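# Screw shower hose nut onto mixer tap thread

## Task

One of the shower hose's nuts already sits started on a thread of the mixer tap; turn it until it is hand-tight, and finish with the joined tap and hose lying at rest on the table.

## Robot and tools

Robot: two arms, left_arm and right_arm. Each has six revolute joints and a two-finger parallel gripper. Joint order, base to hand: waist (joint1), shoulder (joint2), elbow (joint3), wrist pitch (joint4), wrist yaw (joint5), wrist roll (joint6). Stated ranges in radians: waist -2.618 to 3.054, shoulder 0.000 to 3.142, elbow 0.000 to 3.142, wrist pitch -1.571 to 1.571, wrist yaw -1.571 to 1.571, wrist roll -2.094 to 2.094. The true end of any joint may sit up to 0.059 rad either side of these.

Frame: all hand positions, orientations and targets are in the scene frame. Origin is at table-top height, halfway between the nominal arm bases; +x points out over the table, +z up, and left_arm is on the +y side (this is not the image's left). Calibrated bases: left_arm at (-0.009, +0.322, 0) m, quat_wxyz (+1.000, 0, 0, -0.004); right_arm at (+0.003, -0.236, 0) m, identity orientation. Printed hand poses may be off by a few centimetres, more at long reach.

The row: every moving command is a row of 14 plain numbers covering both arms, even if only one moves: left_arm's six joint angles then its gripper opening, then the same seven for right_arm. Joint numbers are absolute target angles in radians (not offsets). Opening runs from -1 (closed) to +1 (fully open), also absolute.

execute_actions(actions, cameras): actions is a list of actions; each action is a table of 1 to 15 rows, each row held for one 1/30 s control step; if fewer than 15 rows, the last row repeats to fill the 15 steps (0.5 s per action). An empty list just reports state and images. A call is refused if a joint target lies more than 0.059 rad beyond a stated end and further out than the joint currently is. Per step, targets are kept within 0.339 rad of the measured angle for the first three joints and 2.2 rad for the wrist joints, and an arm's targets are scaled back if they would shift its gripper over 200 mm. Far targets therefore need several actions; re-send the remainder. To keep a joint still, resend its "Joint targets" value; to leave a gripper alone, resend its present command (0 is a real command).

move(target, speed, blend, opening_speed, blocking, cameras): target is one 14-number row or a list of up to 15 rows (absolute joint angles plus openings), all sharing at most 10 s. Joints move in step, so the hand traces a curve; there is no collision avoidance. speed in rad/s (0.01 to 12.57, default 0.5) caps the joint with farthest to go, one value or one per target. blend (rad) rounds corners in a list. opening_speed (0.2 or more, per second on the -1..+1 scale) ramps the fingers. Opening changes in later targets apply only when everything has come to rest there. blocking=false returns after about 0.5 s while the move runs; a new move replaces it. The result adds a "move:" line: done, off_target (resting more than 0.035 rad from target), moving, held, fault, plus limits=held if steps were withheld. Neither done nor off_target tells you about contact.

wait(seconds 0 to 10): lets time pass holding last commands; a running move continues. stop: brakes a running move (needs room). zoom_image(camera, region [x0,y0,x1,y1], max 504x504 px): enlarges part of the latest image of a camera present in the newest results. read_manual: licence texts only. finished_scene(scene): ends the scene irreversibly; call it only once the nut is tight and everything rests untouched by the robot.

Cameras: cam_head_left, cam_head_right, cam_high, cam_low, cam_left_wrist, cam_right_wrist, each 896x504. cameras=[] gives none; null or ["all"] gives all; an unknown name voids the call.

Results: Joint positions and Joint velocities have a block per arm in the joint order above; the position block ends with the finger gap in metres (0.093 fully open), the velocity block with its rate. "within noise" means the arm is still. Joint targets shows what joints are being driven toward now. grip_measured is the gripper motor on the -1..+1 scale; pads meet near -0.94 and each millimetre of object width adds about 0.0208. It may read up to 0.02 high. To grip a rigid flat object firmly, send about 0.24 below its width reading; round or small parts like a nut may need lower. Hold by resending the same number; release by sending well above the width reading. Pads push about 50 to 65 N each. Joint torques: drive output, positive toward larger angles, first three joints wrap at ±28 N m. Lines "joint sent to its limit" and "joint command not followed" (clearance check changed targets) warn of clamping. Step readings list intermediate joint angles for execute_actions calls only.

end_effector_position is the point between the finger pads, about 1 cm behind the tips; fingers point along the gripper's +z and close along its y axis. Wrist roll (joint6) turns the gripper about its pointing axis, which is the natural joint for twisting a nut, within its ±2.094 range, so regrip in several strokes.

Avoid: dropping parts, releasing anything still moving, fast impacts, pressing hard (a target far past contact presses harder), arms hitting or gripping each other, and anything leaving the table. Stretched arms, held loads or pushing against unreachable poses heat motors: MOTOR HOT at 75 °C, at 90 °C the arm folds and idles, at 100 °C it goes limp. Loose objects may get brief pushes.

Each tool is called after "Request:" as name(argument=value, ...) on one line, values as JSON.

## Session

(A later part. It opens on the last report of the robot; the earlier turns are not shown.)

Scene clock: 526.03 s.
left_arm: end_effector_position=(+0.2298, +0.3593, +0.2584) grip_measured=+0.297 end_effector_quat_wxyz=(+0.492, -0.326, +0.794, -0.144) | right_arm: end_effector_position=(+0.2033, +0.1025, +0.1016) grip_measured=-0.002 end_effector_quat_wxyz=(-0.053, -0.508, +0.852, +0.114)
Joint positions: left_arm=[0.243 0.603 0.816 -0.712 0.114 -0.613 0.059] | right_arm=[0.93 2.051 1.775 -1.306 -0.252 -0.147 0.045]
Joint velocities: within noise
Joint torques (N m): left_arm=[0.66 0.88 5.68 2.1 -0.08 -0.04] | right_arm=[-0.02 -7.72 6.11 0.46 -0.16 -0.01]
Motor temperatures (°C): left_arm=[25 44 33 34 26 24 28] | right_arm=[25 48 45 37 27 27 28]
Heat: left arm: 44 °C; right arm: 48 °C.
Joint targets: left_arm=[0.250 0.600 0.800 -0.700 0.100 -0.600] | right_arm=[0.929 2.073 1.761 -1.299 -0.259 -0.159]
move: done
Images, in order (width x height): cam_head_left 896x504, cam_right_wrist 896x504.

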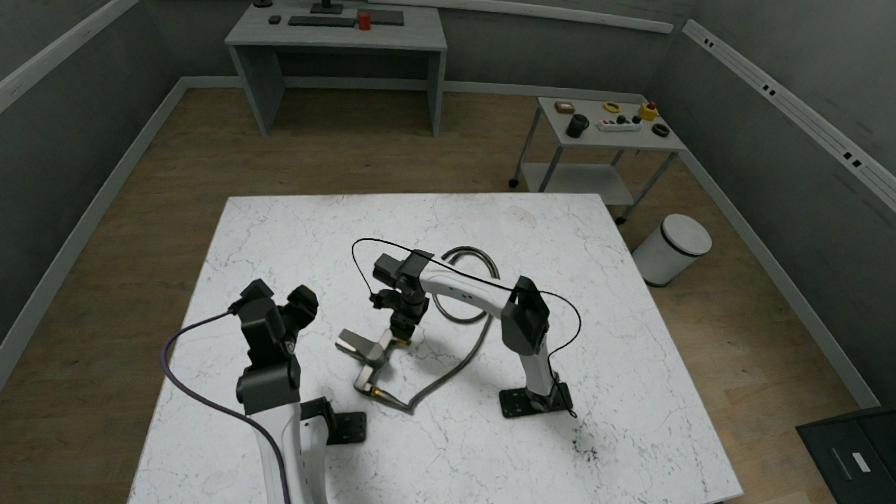

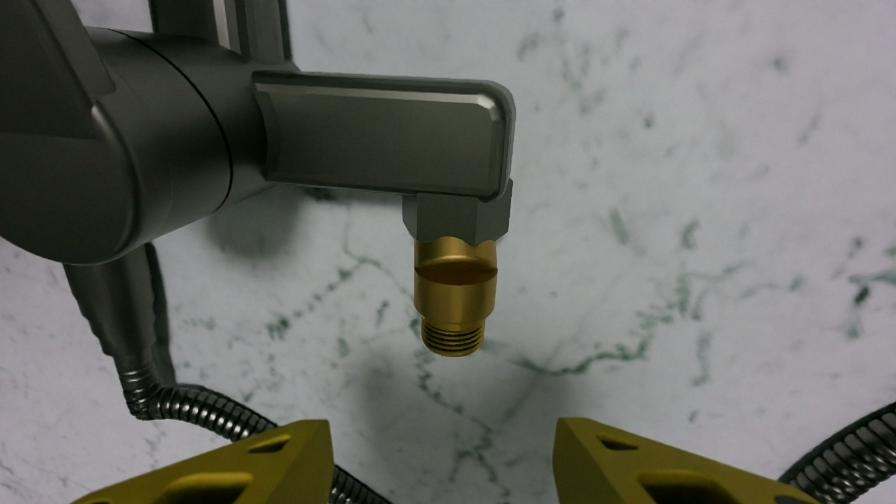

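Request:
move(target=[[0.25,0.6,0.8,-0.7,0.1,-0.6,0.0,0.968,2.085,1.67,-1.18,-0.261,-0.121,0.0],[0.25,0.6,0.8,-0.7,0.1,-0.6,0.0,0.968,2.125,1.555,-1.035,-0.261,-0.121,0.0]], speed=[0.4,0.3], cameras=["cam_right_wrist","cam_head_left"])

Scene clock: 539.87 s.
left_arm: end_effector_position=(+0.2299, +0.3594, +0.2584) grip_measured=+0.003 end_effector_quat_wxyz=(+0.492, -0.326, +0.794, -0.144) | right_arm: end_effector_position=(+0.1914, +0.1115, +0.0298) grip_measured=-0.002 end_effector_quat_wxyz=(-0.056, -0.518, +0.846, +0.114)
Joint positions: left_arm=[0.243 0.603 0.816 -0.711 0.114 -0.612 0.045] | right_arm=[0.967 2.105 1.567 -1.043 -0.255 -0.133 0.045]
Joint velocities: within noise
Joint torques (N m): left_arm=[0.64 0.87 5.74 2.09 -0.06 0] | right_arm=[0.2 -8.05 6.01 0.47 -0.15 0.22]
Motor temperatures (°C): left_arm=[25 42 33 37 26 24 27] | right_arm=[25 47 44 37 27 27 28]
Heat: left arm: 42 °C; right arm: 47 °C.
Joint targets: left_arm=[0.250 0.600 0.800 -0.700 0.100 -0.600] | right_arm=[0.968 2.125 1.555 -1.035 -0.261 -0.121]
move: done
Images, in order (width x height): cam_head_left 896x504, cam_right_wrist 896x504.

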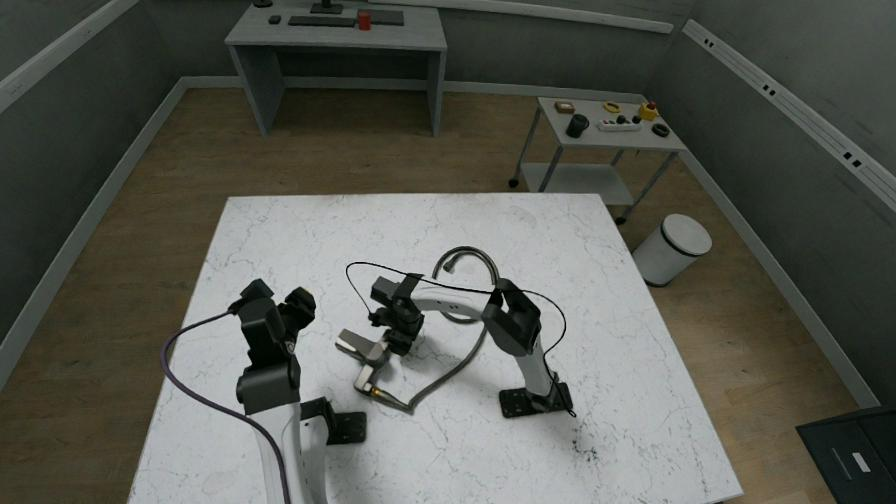

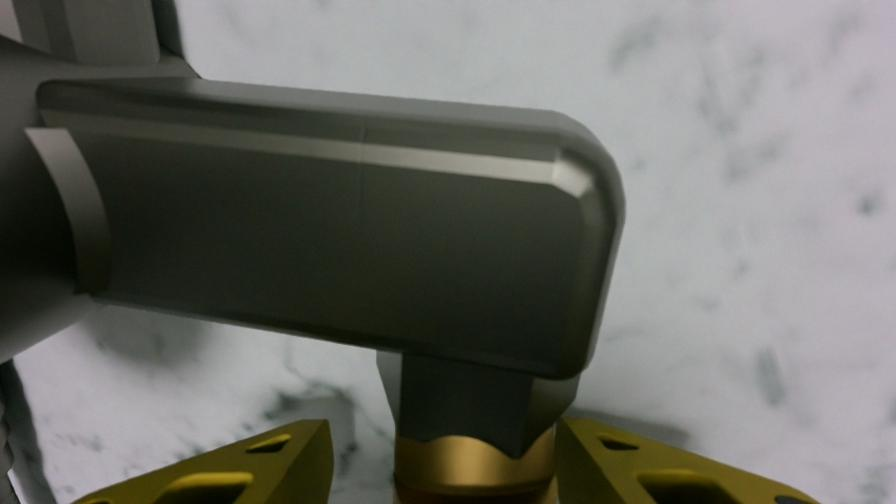

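Request:
move(target=[[0.25,0.6,0.8,-0.7,0.1,-0.6,0.0,0.968,2.125,1.555,-1.035,-0.261,-0.121,-0.75],[0.25,0.6,0.8,-0.7,0.1,-0.6,0.0,0.744,2.221,1.745,-1.176,-0.25,-0.344,-0.75],[0.25,0.6,0.8,-0.7,0.1,-0.6,0.0,0.584,2.361,1.98,-1.31,-0.233,-0.507,-0.75]], speed=[0.3,0.3,0.3], blend=[0,0.1,0], opening_speed=0.9)

Scene clock: 547.13 s.
left_arm: end_effector_position=(+0.2299, +0.3594, +0.2584) grip_measured=+0.003 end_effector_quat_wxyz=(+0.492, -0.326, +0.794, -0.144) | right_arm: end_effector_position=(+0.3368, +0.0383, +0.0312) grip_measured=-0.532 end_effector_quat_wxyz=(-0.053, -0.511, +0.850, +0.117)
Joint positions: left_arm=[0.243 0.603 0.816 -0.711 0.114 -0.612 0.045] | right_arm=[0.595 2.337 1.953 -1.282 -0.24 -0.499 0.02]
Joint velocities: within noise
Joint torques (N m): left_arm=[0.66 0.85 5.81 2.1 -0.07 0] | right_arm=[-0.85 -9.29 9.77 -0.18 -0.03 0.04]
Motor temperatures (°C): left_arm=[25 41 33 38 26 24 27] | right_arm=[25 46 44 36 27 27 29]
Heat: left arm: 41 °C; right arm: 46 °C.
Joint targets: left_arm=[0.250 0.600 0.800 -0.700 0.100 -0.600] | right_arm=[0.584 2.361 1.980 -1.310 -0.233 -0.507]
move: done

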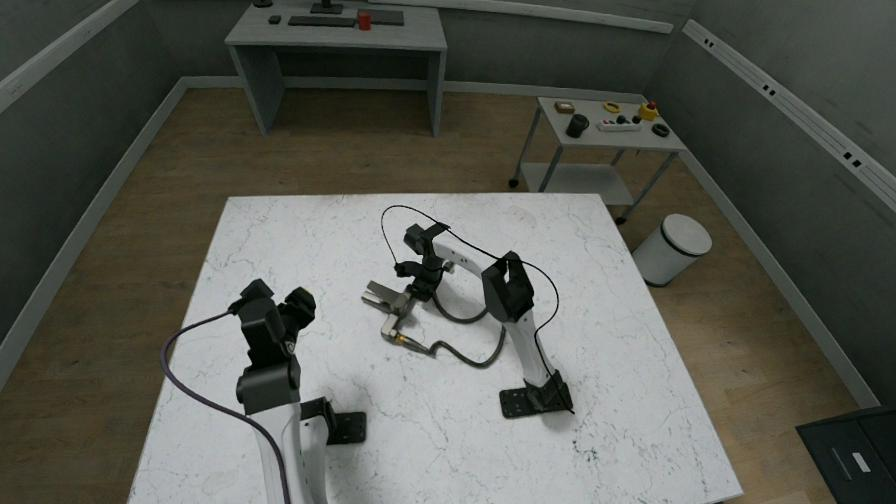

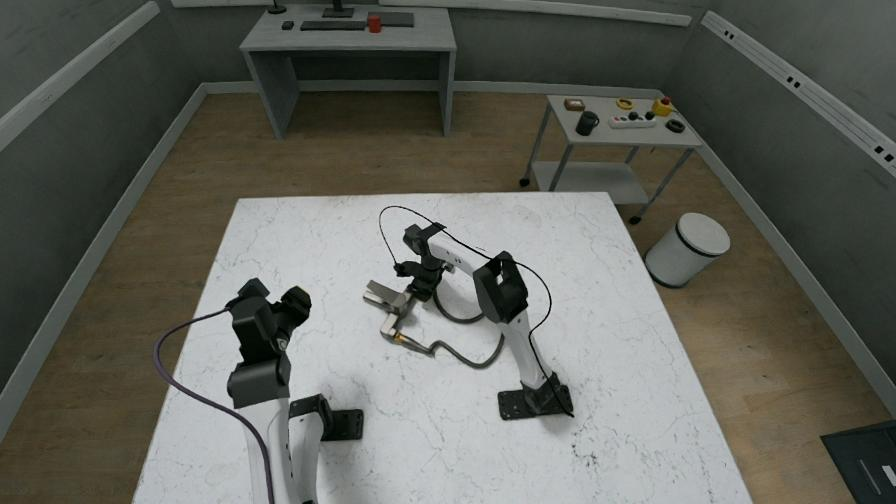

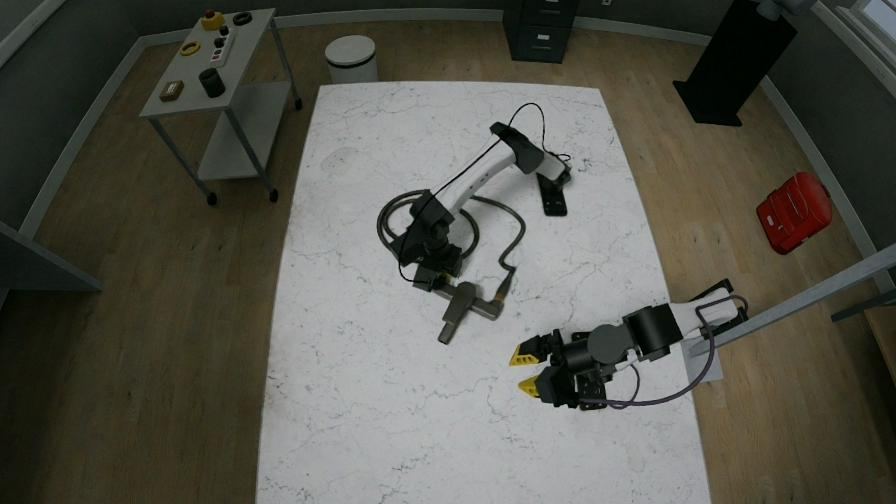

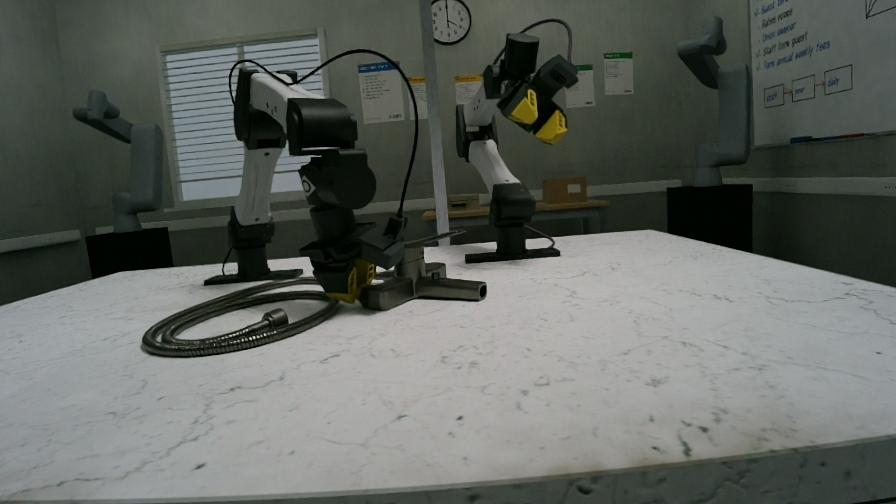

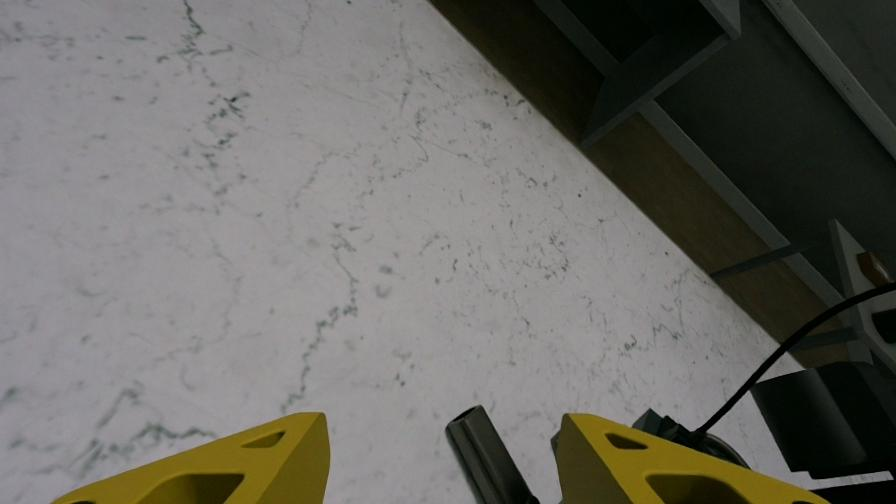

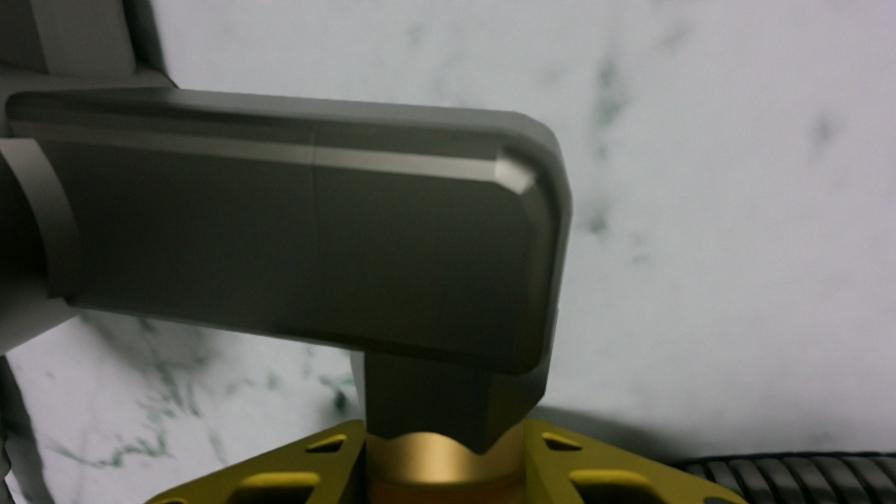

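Request:
move(target=[[-0.05,1.3,1.3,-1.1,0.2,-1.2,0.3,0.595,2.337,1.953,-1.282,-0.24,-0.499,-0.75],[-0.163,2.09,1.85,-1.40,0.25,-1.297,0.3,0.595,2.337,1.953,-1.282,-0.24,-0.499,-0.75]], speed=[0.9,0.7], blend=[0.2,0], cameras=["cam_left_wrist","cam_low"])

Scene clock: 555.83 s.
left_arm: end_effector_position=(+0.3617, +0.2182, +0.1035) grip_measured=+0.297 end_effector_quat_wxyz=(-0.108, -0.530, +0.838, -0.066) | right_arm: end_effector_position=(+0.3372, +0.0388, +0.0311) grip_measured=-0.532 end_effector_quat_wxyz=(-0.051, -0.511, +0.850, +0.117)
Joint positions: left_arm=[-0.159 2.078 1.823 -1.389 0.242 -1.286 0.059] | right_arm=[0.596 2.337 1.953 -1.279 -0.24 -0.499 0.02]
Joint velocities: within noise
Joint torques (N m): left_arm=[-0.4 -9.36 8.59 0.07 0.23 -0.24] | right_arm=[0.03 -11.15 7.15 0.11 -0.1 0.11]
Motor temperatures (°C): left_arm=[25 41 33 38 26 24 27] | right_arm=[25 48 46 36 27 27 29]
Heat: left arm: 41 °C; right arm: 48 °C.
Joint targets: left_arm=[-0.163 2.090 1.850 -1.400 0.250 -1.297] | right_arm=[0.595 2.337 1.953 -1.282 -0.240 -0.499]
move: done
Images, in order (width x height): cam_low 896x504, cam_left_wrist 896x504.

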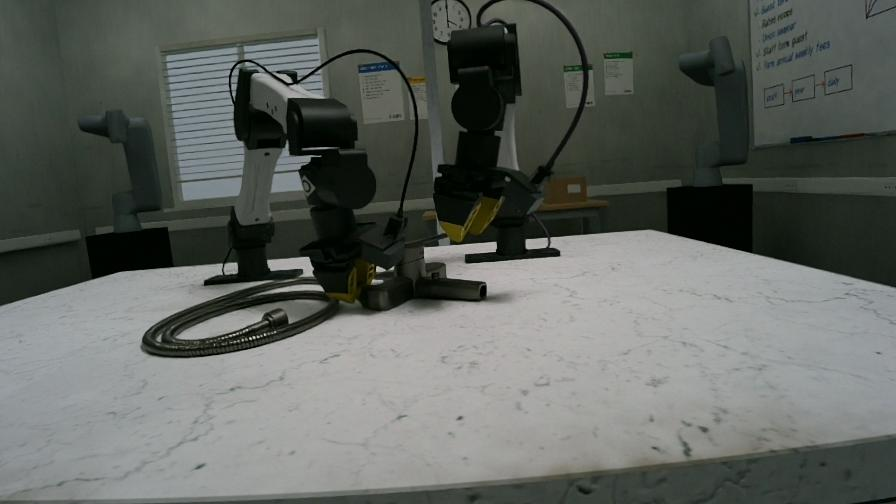

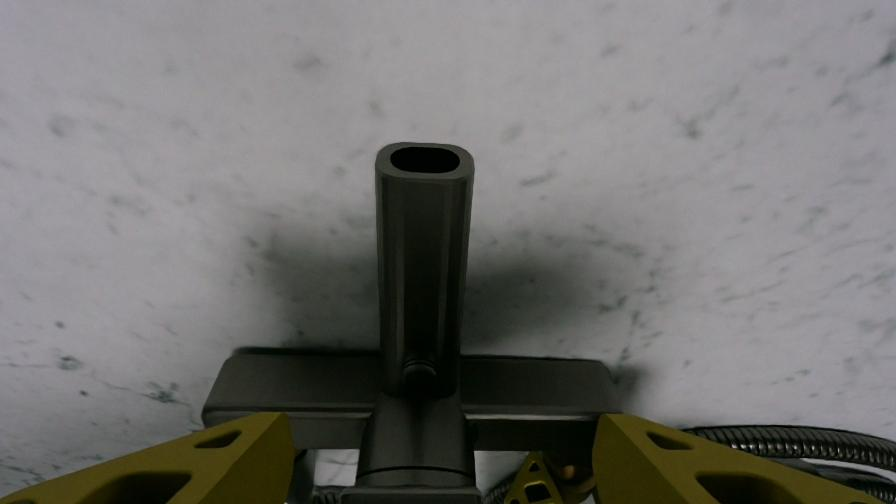

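Request:
move(target=[[-0.151,2.085,1.68,-1.22,0.252,-1.287,0.3,0.595,2.337,1.953,-1.282,-0.24,-0.499,-0.75],[-0.149,2.116,1.535,-1.04,0.252,-1.287,0.3,0.595,2.337,1.953,-1.282,-0.24,-0.499,-0.75]], speed=0.35, blend=[0.03,0], cameras=["cam_left_wrist","cam_low"])

Scene clock: 566.23 s.
left_arm: end_effector_position=(+0.3612, +0.2174, +0.0332) grip_measured=+0.297 end_effector_quat_wxyz=(-0.102, -0.531, +0.837, -0.083) | right_arm: end_effector_position=(+0.3372, +0.0387, +0.0311) grip_measured=-0.532 end_effector_quat_wxyz=(-0.051, -0.511, +0.850, +0.117)
Joint positions: left_arm=[-0.153 2.091 1.558 -1.082 0.261 -1.286 0.059] | right_arm=[0.596 2.337 1.953 -1.279 -0.24 -0.499 0.02]
Joint velocities: within noise
Joint torques (N m): left_arm=[0.36 -8.23 3.86 0.56 0.06 -0.16] | right_arm=[0.02 -11.12 7.17 0.12 -0.1 0.11]
Motor temperatures (°C): left_arm=[25 44 35 36 26 24 27] | right_arm=[25 52 46 36 27 27 30]
Heat: left arm: 44 °C; right arm: 52 °C.
Joint targets: left_arm=[-0.149 2.116 1.535 -1.040 0.252 -1.287] | right_arm=[0.595 2.337 1.953 -1.282 -0.240 -0.499]
move: off_target (left_arm); left_arm: the wrist pitch is farthest, 0.042 rad from its target
Images, in order (width x height): cam_low 896x504, cam_left_wrist 896x504.

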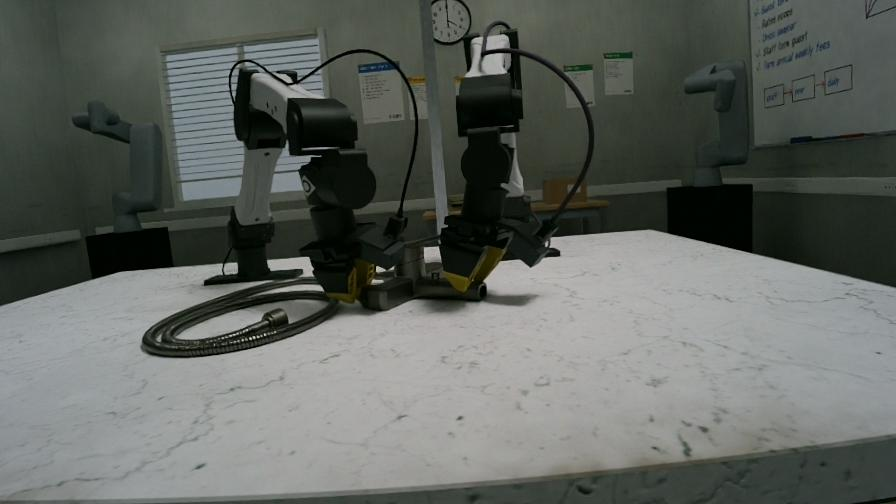

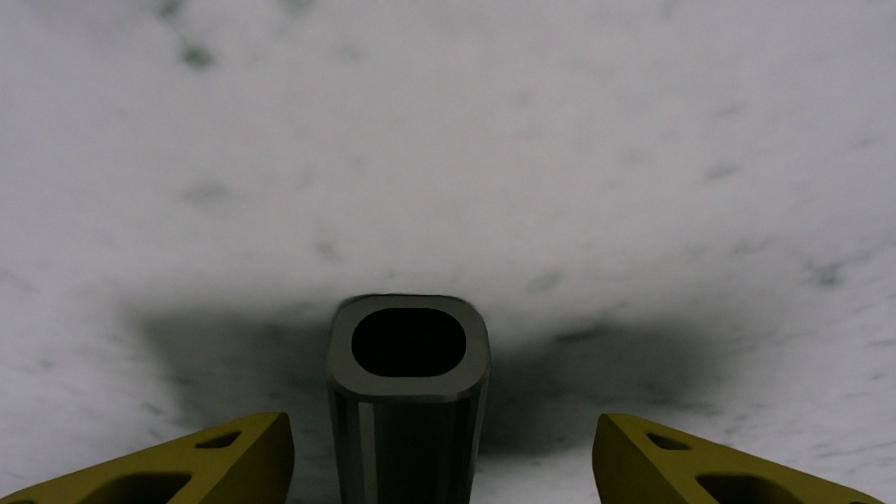

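Request:
move(target=[[-0.149,2.045,1.499,-1.027,0.252,-1.287,0.3,0.595,2.337,1.953,-1.282,-0.24,-0.499,-0.75],[-0.149,2.045,1.499,-1.027,0.252,-1.287,-0.9,0.595,2.337,1.953,-1.282,-0.24,-0.499,-0.75]], speed=0.3, opening_speed=0.9, cameras=["cam_left_wrist","cam_low"])

Scene clock: 577.13 s.
left_arm: end_effector_position=(+0.3555, +0.2206, +0.0334) grip_measured=-0.529 end_effector_quat_wxyz=(-0.101, -0.544, +0.829, -0.082) | right_arm: end_effector_position=(+0.3370, +0.0387, +0.0311) grip_measured=-0.532 end_effector_quat_wxyz=(-0.052, -0.511, +0.850, +0.117)
Joint positions: left_arm=[-0.148 2.065 1.52 -1.066 0.258 -1.314 0.02] | right_arm=[0.596 2.337 1.953 -1.28 -0.239 -0.499 0.02]
Joint velocities: within noise
Joint torques (N m): left_arm=[-0.1 -11.77 4.11 0.55 0.08 0.09] | right_arm=[-0.02 -11.14 7.16 0.13 -0.1 0.11]
Motor temperatures (°C): left_arm=[25 47 34 35 26 24 27] | right_arm=[25 54 46 35 27 27 30]
Heat: left arm: 47 °C; right arm: 54 °C.
Joint targets: left_arm=[-0.149 2.045 1.499 -1.027 0.252 -1.287] | right_arm=[0.595 2.337 1.953 -1.282 -0.240 -0.499]
move: off_target (left_arm); left_arm: the wrist pitch is farthest, 0.039 rad from its target
Images, in order (width x height): cam_low 896x504, cam_left_wrist 896x504.

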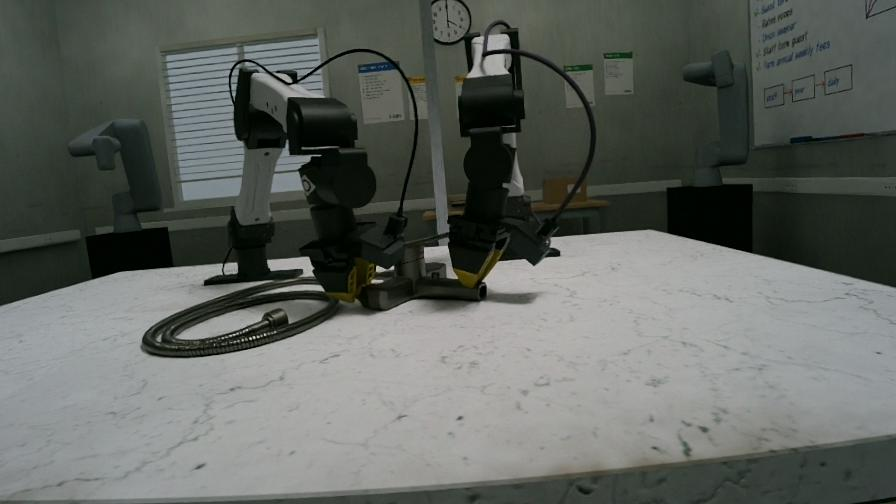

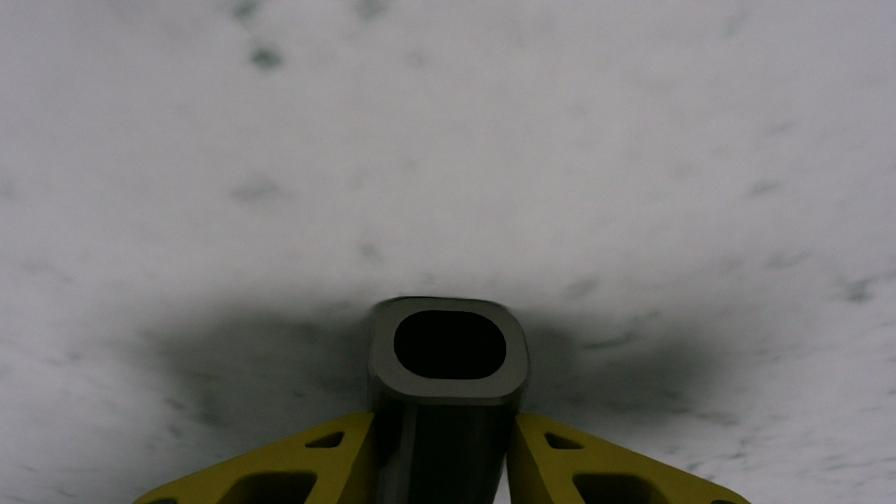

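Request:
move(target=[[-0.149,2.045,1.499,-1.027,0.252,-1.287,-0.9,0.595,2.337,1.95,-1.282,-0.24,-0.499,0.0],[-0.149,2.045,1.499,-1.027,0.252,-1.287,-0.9,0.6,2.27,2.2,-1.52,-0.24,-0.499,0.0],[-0.149,2.045,1.499,-1.027,0.252,-1.287,-0.9,0.8,1.9,1.9,-1.45,-0.1,-0.2,0.0],[-0.149,2.045,1.499,-1.027,0.252,-1.287,-0.9,1.077,2.109,1.832,-1.294,0.087,0.01,0.0]], speed=[0.5,0.5,0.8,0.6], blend=[0,0.05,0.1,0], cameras=["cam_right_wrist","cam_head_left"])

Scene clock: 586.43 s.
left_arm: end_effector_position=(+0.3553, +0.2211, +0.0337) grip_measured=-0.557 end_effector_quat_wxyz=(-0.101, -0.544, +0.829, -0.081) | right_arm: end_effector_position=(+0.2070, +0.1169, +0.0944) grip_measured=-0.002 end_effector_quat_wxyz=(+0.024, -0.514, +0.857, -0.032)
Joint positions: left_arm=[-0.148 2.064 1.52 -1.068 0.258 -1.312 0.018] | right_arm=[1.08 2.1 1.84 -1.301 0.08 -0.002 0.045]
Joint velocities: within noise
Joint torques (N m): left_arm=[-0.18 -11.77 4.15 0.56 0.07 0.11] | right_arm=[-0.16 -9.1 6.75 0.52 0.17 0.23]
Motor temperatures (°C): left_arm=[25 50 34 34 26 24 28] | right_arm=[25 55 46 35 27 27 30]
Heat: left arm: 50 °C; right arm: 55 °C.
Joint targets: left_arm=[-0.149 2.045 1.499 -1.027 0.252 -1.287] | right_arm=[1.077 2.109 1.832 -1.294 0.087 0.010]
move: off_target (left_arm); left_arm: the wrist pitch is farthest, 0.041 rad from its target
Images, in order (width x height): cam_head_left 896x504, cam_right_wrist 896x504.

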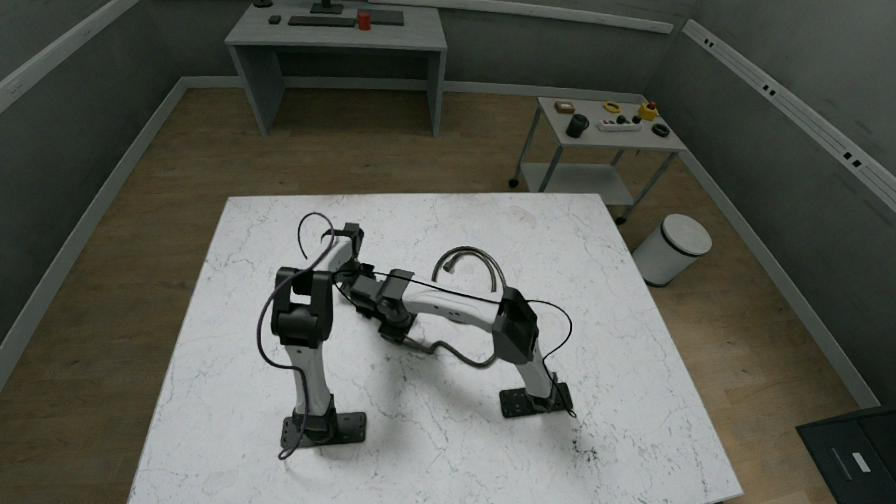

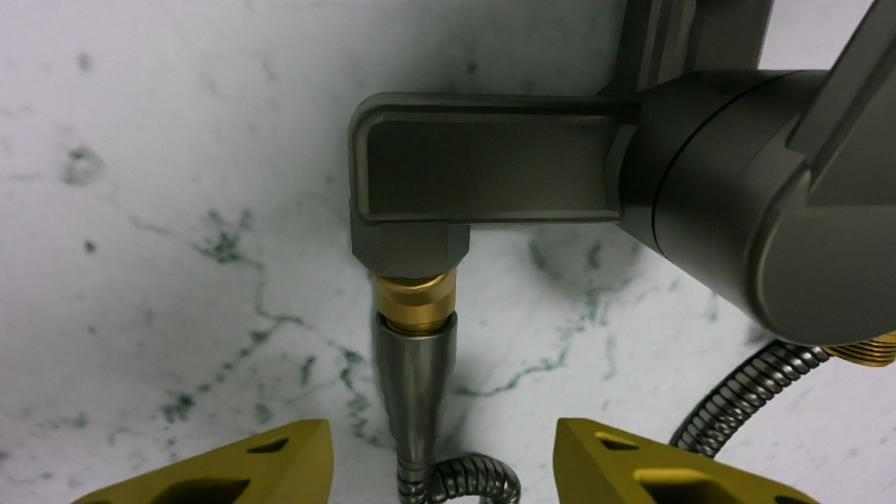

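Request:
zoom_image(camera="cam_right_wrist", region=[340, 210, 500, 370])

Scaled by 3.150 from the camera's 896x504 image, which has a finer 1280x720 frame.

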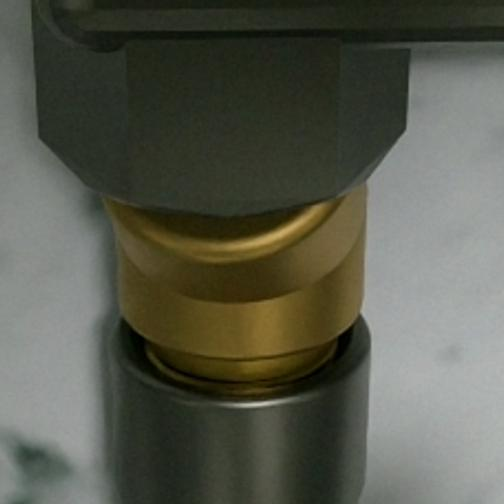

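Request:
move(target=[[-0.149,2.045,1.499,-1.027,0.252,-1.287,-0.9,1.2285,2.085,1.74,-1.285,0.38,0.157,0.0],[-0.149,2.045,1.499,-1.027,0.252,-1.287,-0.9,1.2285,2.138,1.577,-1.078,0.38,0.157,0.0]], speed=[0.5,0.35], cameras=["cam_right_wrist","cam_low"])

Scene clock: 622.77 s.
left_arm: end_effector_position=(+0.3553, +0.2211, +0.0337) grip_measured=-0.557 end_effector_quat_wxyz=(-0.101, -0.544, +0.829, -0.081) | right_arm: end_effector_position=(+0.1913, +0.1093, +0.0363) grip_measured=-0.002 end_effector_quat_wxyz=(+0.101, -0.510, +0.839, -0.158)
Joint positions: left_arm=[-0.148 2.064 1.52 -1.068 0.258 -1.312 0.018] | right_arm=[1.229 2.119 1.589 -1.087 0.374 0.145 0.045]
Joint velocities: within noise
Joint torques (N m): left_arm=[-0.17 -11.71 4.12 0.55 0.09 0.09] | right_arm=[0.03 -8.14 6 0.38 0.34 0.26]
Motor temperatures (°C): left_arm=[25 59 33 33 26 24 28] | right_arm=[25 51 44 34 27 27 29]
Heat: left arm: 59 °C; right arm: 51 °C.
Joint targets: left_arm=[-0.149 2.045 1.499 -1.027 0.252 -1.287] | right_arm=[1.228 2.138 1.577 -1.078 0.380 0.157]
move: off_target (left_arm); left_arm: the wrist pitch is farthest, 0.041 rad from its target
Images, in order (width x height): cam_low 896x504, cam_right_wrist 896x504.

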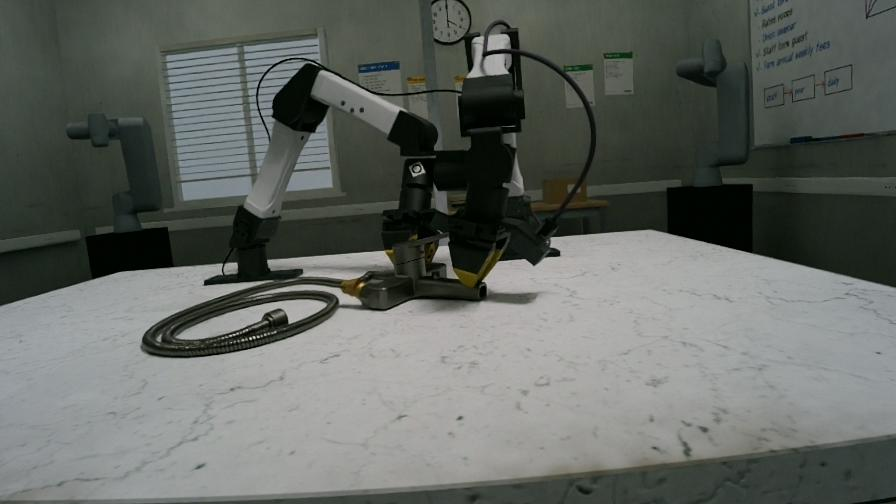

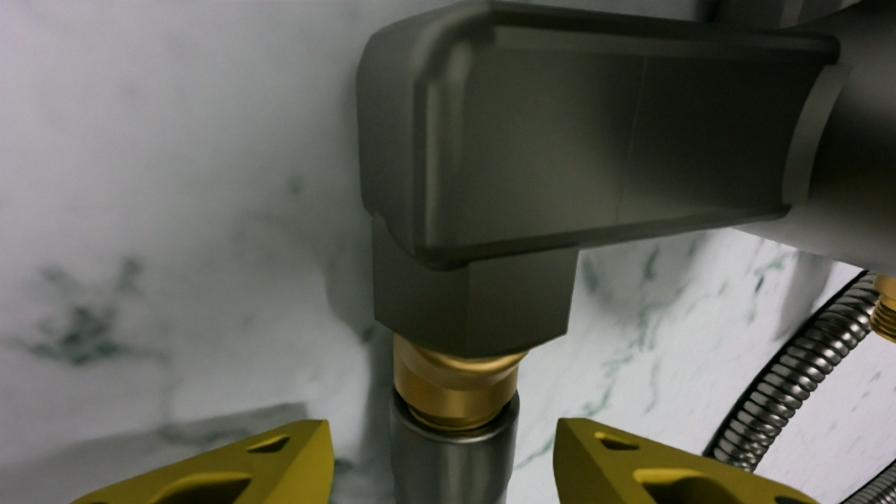

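Request:
move(target=[[-0.148,2.066,1.515,-1.06,0.258,-1.31,-0.9,1.2285,2.138,1.577,-1.078,0.38,0.157,-0.8],[-0.148,2.066,1.515,-1.06,0.258,-1.31,-0.9,1.132,2.055,1.558,-1.05,0.167,0.045,-0.8],[-0.148,2.066,1.515,-1.06,0.258,-1.31,-0.9,1.0525,2.047,1.558,-1.05,-0.007,-0.035,-0.8],[-0.148,2.066,1.515,-1.06,0.258,-1.31,-0.9,0.958,2.105,1.612,-1.10,-0.215,-0.132,-0.8]], speed=[0.5,0.6,0.6,0.6], blend=[0,0.05,0.05,0], opening_speed=1.5, cameras=["cam_right_wrist","cam_low"])

Scene clock: 634.23 s.
left_arm: end_effector_position=(+0.3547, +0.2211, +0.0337) grip_measured=-0.558 end_effector_quat_wxyz=(-0.103, -0.551, +0.824, -0.080) | right_arm: end_effector_position=(+0.2020, +0.1019, +0.0390) grip_measured=-0.646 end_effector_quat_wxyz=(-0.041, -0.515, +0.852, +0.081)
Joint positions: left_arm=[-0.148 2.064 1.52 -1.07 0.258 -1.328 0.018] | right_arm=[0.961 2.084 1.584 -1.081 -0.182 -0.126 0.014]
Joint velocities: within noise
Joint torques (N m): left_arm=[-0.06 -9.96 5.5 0.26 0.15 0.02] | right_arm=[-0.17 -7.91 9.87 0.14 -0.37 0.07]
Motor temperatures (°C): left_arm=[25 60 33 33 26 24 28] | right_arm=[25 51 44 34 27 27 29]
Heat: left arm: 60 °C; right arm: 51 °C.
Joint targets: left_arm=[-0.148 2.066 1.515 -1.060 0.258 -1.310] | right_arm=[0.958 2.105 1.612 -1.100 -0.215 -0.132]
move: done
Images, in order (width x height): cam_low 896x504, cam_right_wrist 896x504.

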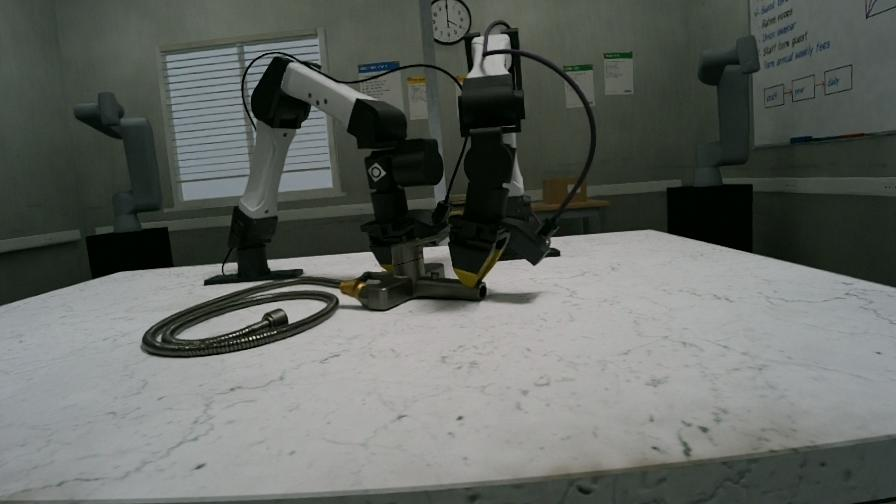

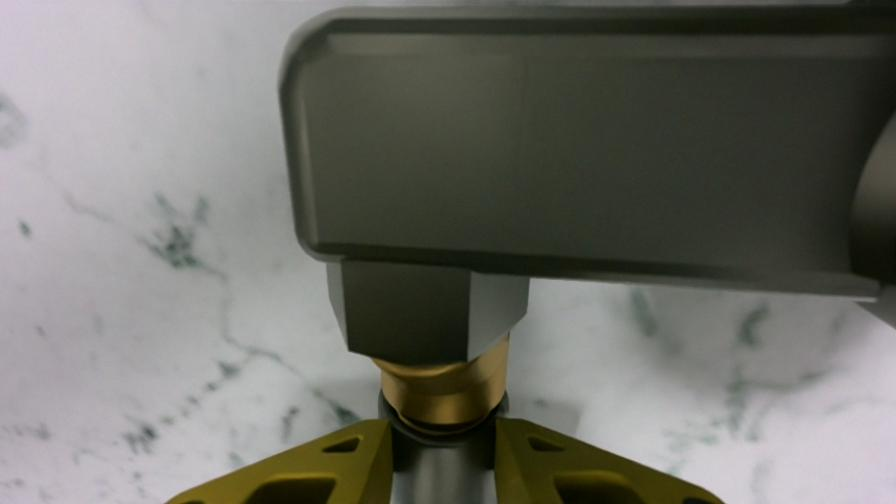

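Request:
move(target=[[-0.148,2.066,1.515,-1.06,0.258,-1.31,-0.9,0.958,2.105,1.612,-1.10,-0.215,-0.132,0.1],[-0.148,2.066,1.515,-1.06,0.258,-1.31,-0.9,1.13,2.09,1.60,-1.08,0.18,0.06,0.1],[-0.148,2.066,1.515,-1.06,0.258,-1.31,-0.9,1.2285,2.138,1.577,-1.078,0.38,0.157,0.1],[-0.148,2.066,1.515,-1.06,0.258,-1.31,-0.9,1.2285,2.138,1.577,-1.078,0.38,0.157,-0.8],[-0.148,2.066,1.515,-1.06,0.258,-1.31,-0.9,1.132,2.055,1.558,-1.05,0.167,0.045,-0.8],[-0.148,2.066,1.515,-1.06,0.258,-1.31,-0.9,1.0525,2.047,1.558,-1.05,-0.007,-0.035,-0.8],[-0.148,2.066,1.515,-1.06,0.258,-1.31,-0.9,0.958,2.105,1.612,-1.10,-0.215,-0.132,-0.8],[-0.148,2.066,1.515,-1.06,0.258,-1.31,-0.9,0.958,2.105,1.612,-1.10,-0.215,-0.132,0.1],[-0.148,2.066,1.515,-1.06,0.258,-1.31,-0.9,1.13,2.09,1.60,-1.08,0.18,0.06,0.1],[-0.148,2.066,1.515,-1.06,0.258,-1.31,-0.9,1.2285,2.138,1.577,-1.078,0.38,0.157,0.1]], speed=[0.5,1.3,1.0,0.5,0.9,0.9,0.9,0.5,1.3,1.0], blend=[0,0.05,0,0,0.05,0.05,0,0,0.05,0], cameras=["cam_right_wrist"])

Request:
zoom_image(camera="cam_right_wrist", region=[370, 330, 540, 500])

Scene clock: 652.00 s.
left_arm: end_effector_position=(+0.3537, +0.2212, +0.0338) grip_measured=-0.559 end_effector_quat_wxyz=(-0.105, -0.550, +0.825, -0.079) | right_arm: end_effector_position=(+0.1907, +0.1112, +0.0384) grip_measured=+0.098 end_effector_quat_wxyz=(+0.104, -0.511, +0.839, -0.155)
Joint positions: left_arm=[-0.148 2.064 1.52 -1.075 0.258 -1.325 0.018] | right_arm=[1.232 2.114 1.591 -1.085 0.374 0.145 0.05]
Joint velocities: within noise
Joint torques (N m): left_arm=[-0.06 -9.94 5.59 0.29 0.13 0] | right_arm=[-0.18 -7.79 5.82 0.38 0.36 0.26]
Motor temperatures (°C): left_arm=[25 59 34 32 26 24 29] | right_arm=[25 51 45 33 27 27 29]
Heat: left arm: 59 °C; right arm: 51 °C.
Joint targets: left_arm=[-0.148 2.066 1.515 -1.060 0.258 -1.310] | right_arm=[1.228 2.138 1.577 -1.078 0.380 0.157]
move: done
Images, in order (width x height): cam_right_wrist 896x504.

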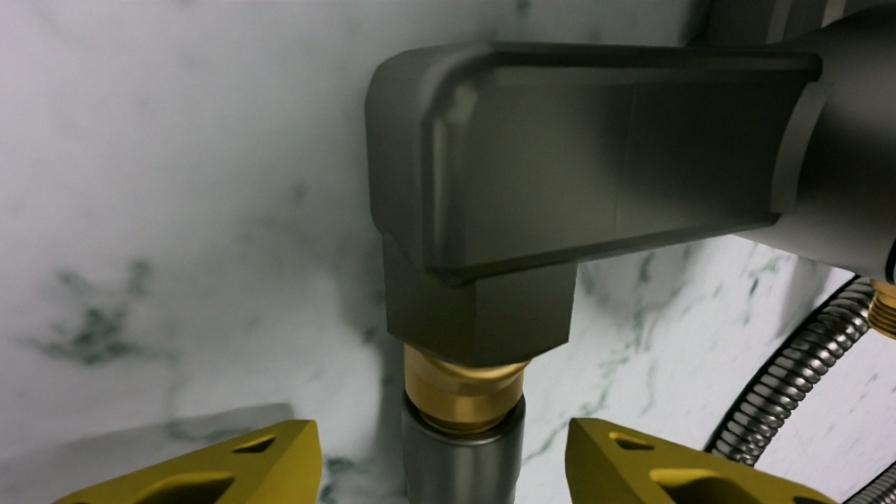

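Scaled by 2.965 from the camera's 896x504 image, which has a finer 1280x720 frame.

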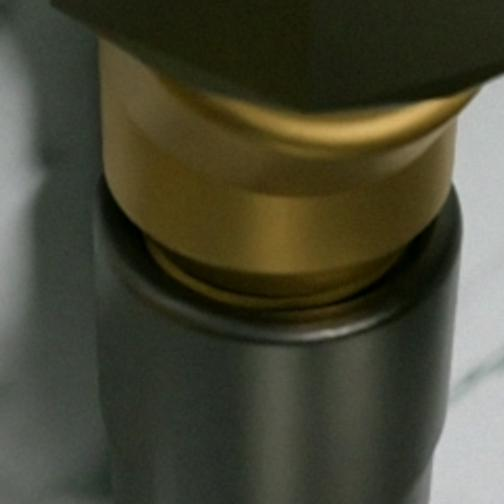

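Request:
move(target=[[-0.148,2.066,1.515,-1.06,0.258,-1.31,-0.9,1.2285,2.138,1.577,-1.078,0.38,0.157,-0.8],[-0.148,2.066,1.515,-1.06,0.258,-1.31,-0.9,1.132,2.055,1.558,-1.05,0.167,0.045,-0.8],[-0.148,2.066,1.515,-1.06,0.258,-1.31,-0.9,1.0525,2.047,1.558,-1.05,-0.007,-0.035,-0.8],[-0.148,2.066,1.515,-1.06,0.258,-1.31,-0.9,0.958,2.105,1.612,-1.10,-0.215,-0.132,-0.8],[-0.148,2.066,1.515,-1.06,0.258,-1.31,-0.9,0.958,2.105,1.612,-1.10,-0.215,-0.132,0.1],[-0.148,2.066,1.515,-1.06,0.258,-1.31,-0.9,1.13,2.09,1.60,-1.08,0.18,0.06,0.1],[-0.148,2.066,1.515,-1.06,0.258,-1.31,-0.9,1.2285,2.138,1.577,-1.078,0.38,0.157,0.1],[-0.148,2.066,1.515,-1.06,0.258,-1.31,-0.9,1.2285,2.138,1.577,-1.078,0.38,0.157,-0.8],[-0.148,2.066,1.515,-1.06,0.258,-1.31,-0.9,1.132,2.055,1.558,-1.05,0.167,0.045,-0.8],[-0.148,2.066,1.515,-1.06,0.258,-1.31,-0.9,1.0525,2.047,1.558,-1.05,-0.007,-0.035,-0.8],[-0.148,2.066,1.515,-1.06,0.258,-1.31,-0.9,0.958,2.105,1.612,-1.10,-0.215,-0.132,-0.8]], speed=[0.5,1.0,1.0,1.0,0.5,1.3,1.0,0.5,1.0,1.0,1.0], blend=[0,0.05,0.05,0,0,0.05,0,0,0.05,0.05,0], cameras=["cam_right_wrist"])

Request:
move(target=[[-0.148,2.066,1.515,-1.06,0.258,-1.31,-0.9,0.958,2.105,1.612,-1.10,-0.215,-0.132,0.1],[-0.148,2.066,1.515,-1.06,0.258,-1.31,-0.9,1.13,2.09,1.60,-1.08,0.18,0.06,0.1],[-0.148,2.066,1.515,-1.06,0.258,-1.31,-0.9,1.2285,2.138,1.577,-1.078,0.38,0.157,0.1],[-0.148,2.066,1.515,-1.06,0.258,-1.31,-0.9,1.2285,2.138,1.577,-1.078,0.38,0.157,-0.8],[-0.148,2.066,1.515,-1.06,0.258,-1.31,-0.9,1.132,2.055,1.558,-1.05,0.167,0.045,-0.8],[-0.148,2.066,1.515,-1.06,0.258,-1.31,-0.9,1.0525,2.047,1.558,-1.05,-0.007,-0.035,-0.8],[-0.148,2.066,1.515,-1.06,0.258,-1.31,-0.9,0.958,2.105,1.612,-1.10,-0.215,-0.132,-0.8],[-0.148,2.066,1.515,-1.06,0.258,-1.31,-0.9,0.958,2.105,1.612,-1.10,-0.215,-0.132,0.1],[-0.148,2.066,1.515,-1.06,0.258,-1.31,-0.9,1.13,2.09,1.60,-1.08,0.18,0.06,0.1],[-0.148,2.066,1.515,-1.06,0.258,-1.31,-0.9,1.2285,2.138,1.577,-1.078,0.38,0.157,0.1]], speed=[0.5,1.3,1.0,0.5,1.0,1.0,1.0,0.5,1.3,1.0], blend=[0,0.05,0,0,0.05,0.05,0,0,0.05,0], cameras=["cam_right_wrist","cam_low"])

Request:
zoom_image(camera="cam_right_wrist", region=[370, 330, 540, 500])

Scene clock: 676.57 s.
left_arm: end_effector_position=(+0.3529, +0.2215, +0.0338) grip_measured=-0.560 end_effector_quat_wxyz=(-0.106, -0.550, +0.825, -0.077) | right_arm: end_effector_position=(+0.2026, +0.1037, +0.0441) grip_measured=-0.798 end_effector_quat_wxyz=(-0.040, -0.509, +0.855, +0.091)
Joint positions: left_arm=[-0.148 2.064 1.52 -1.078 0.258 -1.324 0.018] | right_arm=[0.955 2.077 1.592 -1.085 -0.199 -0.12 0.007]
Joint velocities: within noise
Joint torques (N m): left_arm=[0.02 -10 5.55 0.33 0.16 -0.02] | right_arm=[0.31 -7.32 9.22 0.22 -0.21 0.03]
Motor temperatures (°C): left_arm=[25 59 34 32 26 24 29] | right_arm=[25 50 43 33 27 27 29]
Heat: left arm: 59 °C; right arm: 50 °C.
Joint targets: left_arm=[-0.148 2.066 1.515 -1.060 0.258 -1.310] | right_arm=[0.958 2.105 1.612 -1.100 -0.215 -0.132]
move: done
Images, in order (width x height): cam_right_wrist 896x504.

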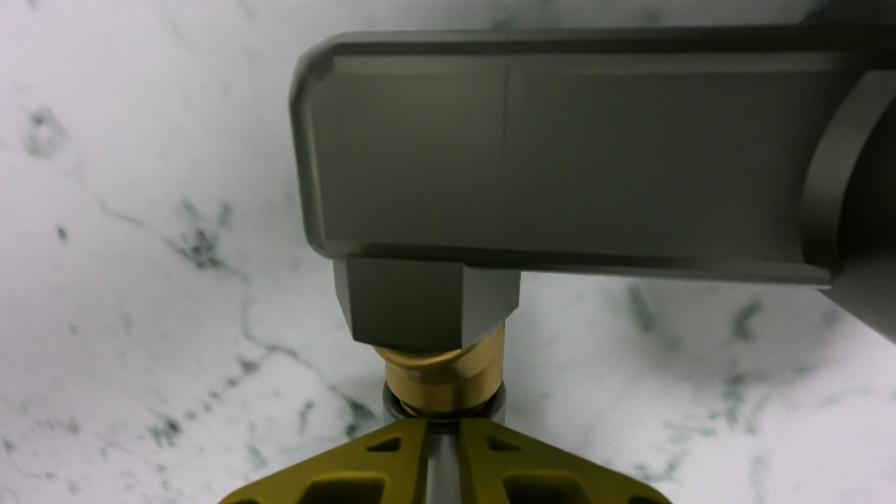

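Scene clock: 682.50 s.
left_arm: end_effector_position=(+0.3527, +0.2216, +0.0338) grip_measured=-0.560 end_effector_quat_wxyz=(-0.106, -0.550, +0.825, -0.077) | right_arm: end_effector_position=(+0.1908, +0.1114, +0.0385) grip_measured=+0.098 end_effector_quat_wxyz=(+0.104, -0.511, +0.839, -0.155)
Joint positions: left_arm=[-0.148 2.064 1.52 -1.079 0.257 -1.324 0.018] | right_arm=[1.232 2.114 1.592 -1.085 0.374 0.145 0.05]
Joint velocities: within noise
Joint torques (N m): left_arm=[-0.08 -9.98 5.53 0.33 0.14 -0.02] | right_arm=[-0.17 -7.83 5.72 0.38 0.34 0.25]
Motor temperatures (°C): left_arm=[25 59 34 32 26 24 29] | right_arm=[25 49 43 32 27 27 29]
Heat: left arm: 59 °C; right arm: 49 °C.
Joint targets: left_arm=[-0.148 2.066 1.515 -1.060 0.258 -1.310] | right_arm=[1.229 2.138 1.577 -1.078 0.380 0.157]
move: done
Images, in order (width x height): cam_low 896x504, cam_right_wrist 896x504.

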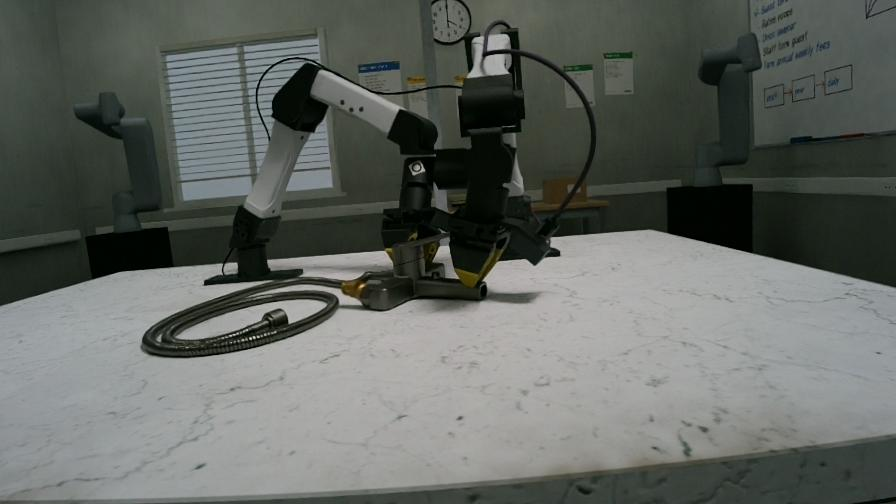

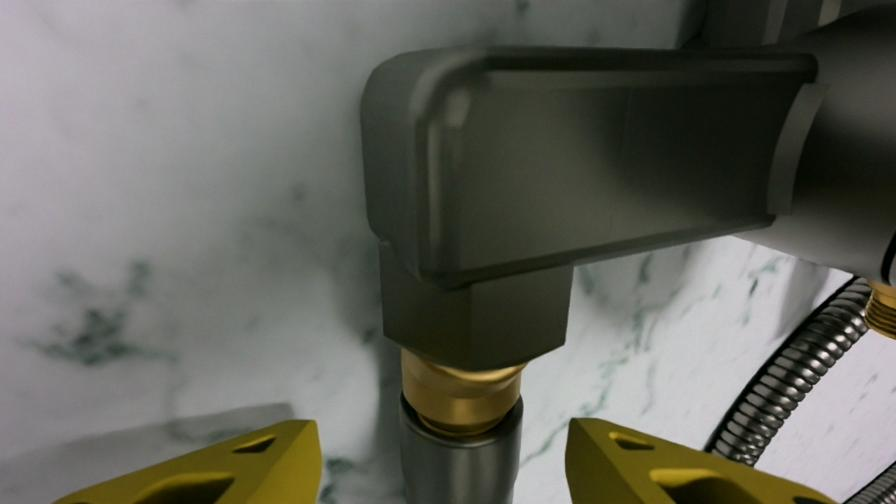

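Scaled by 2.965 from the camera's 896x504 image, which has a finer 1280x720 frame.

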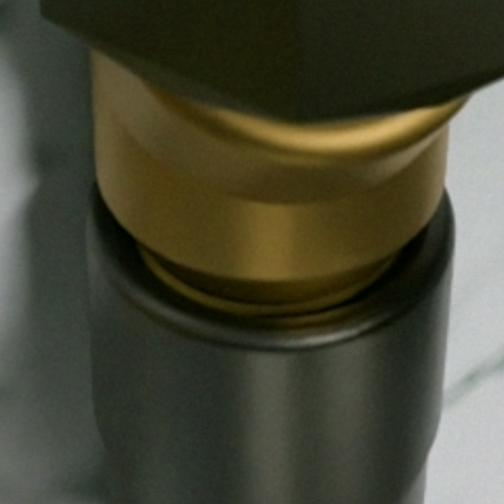

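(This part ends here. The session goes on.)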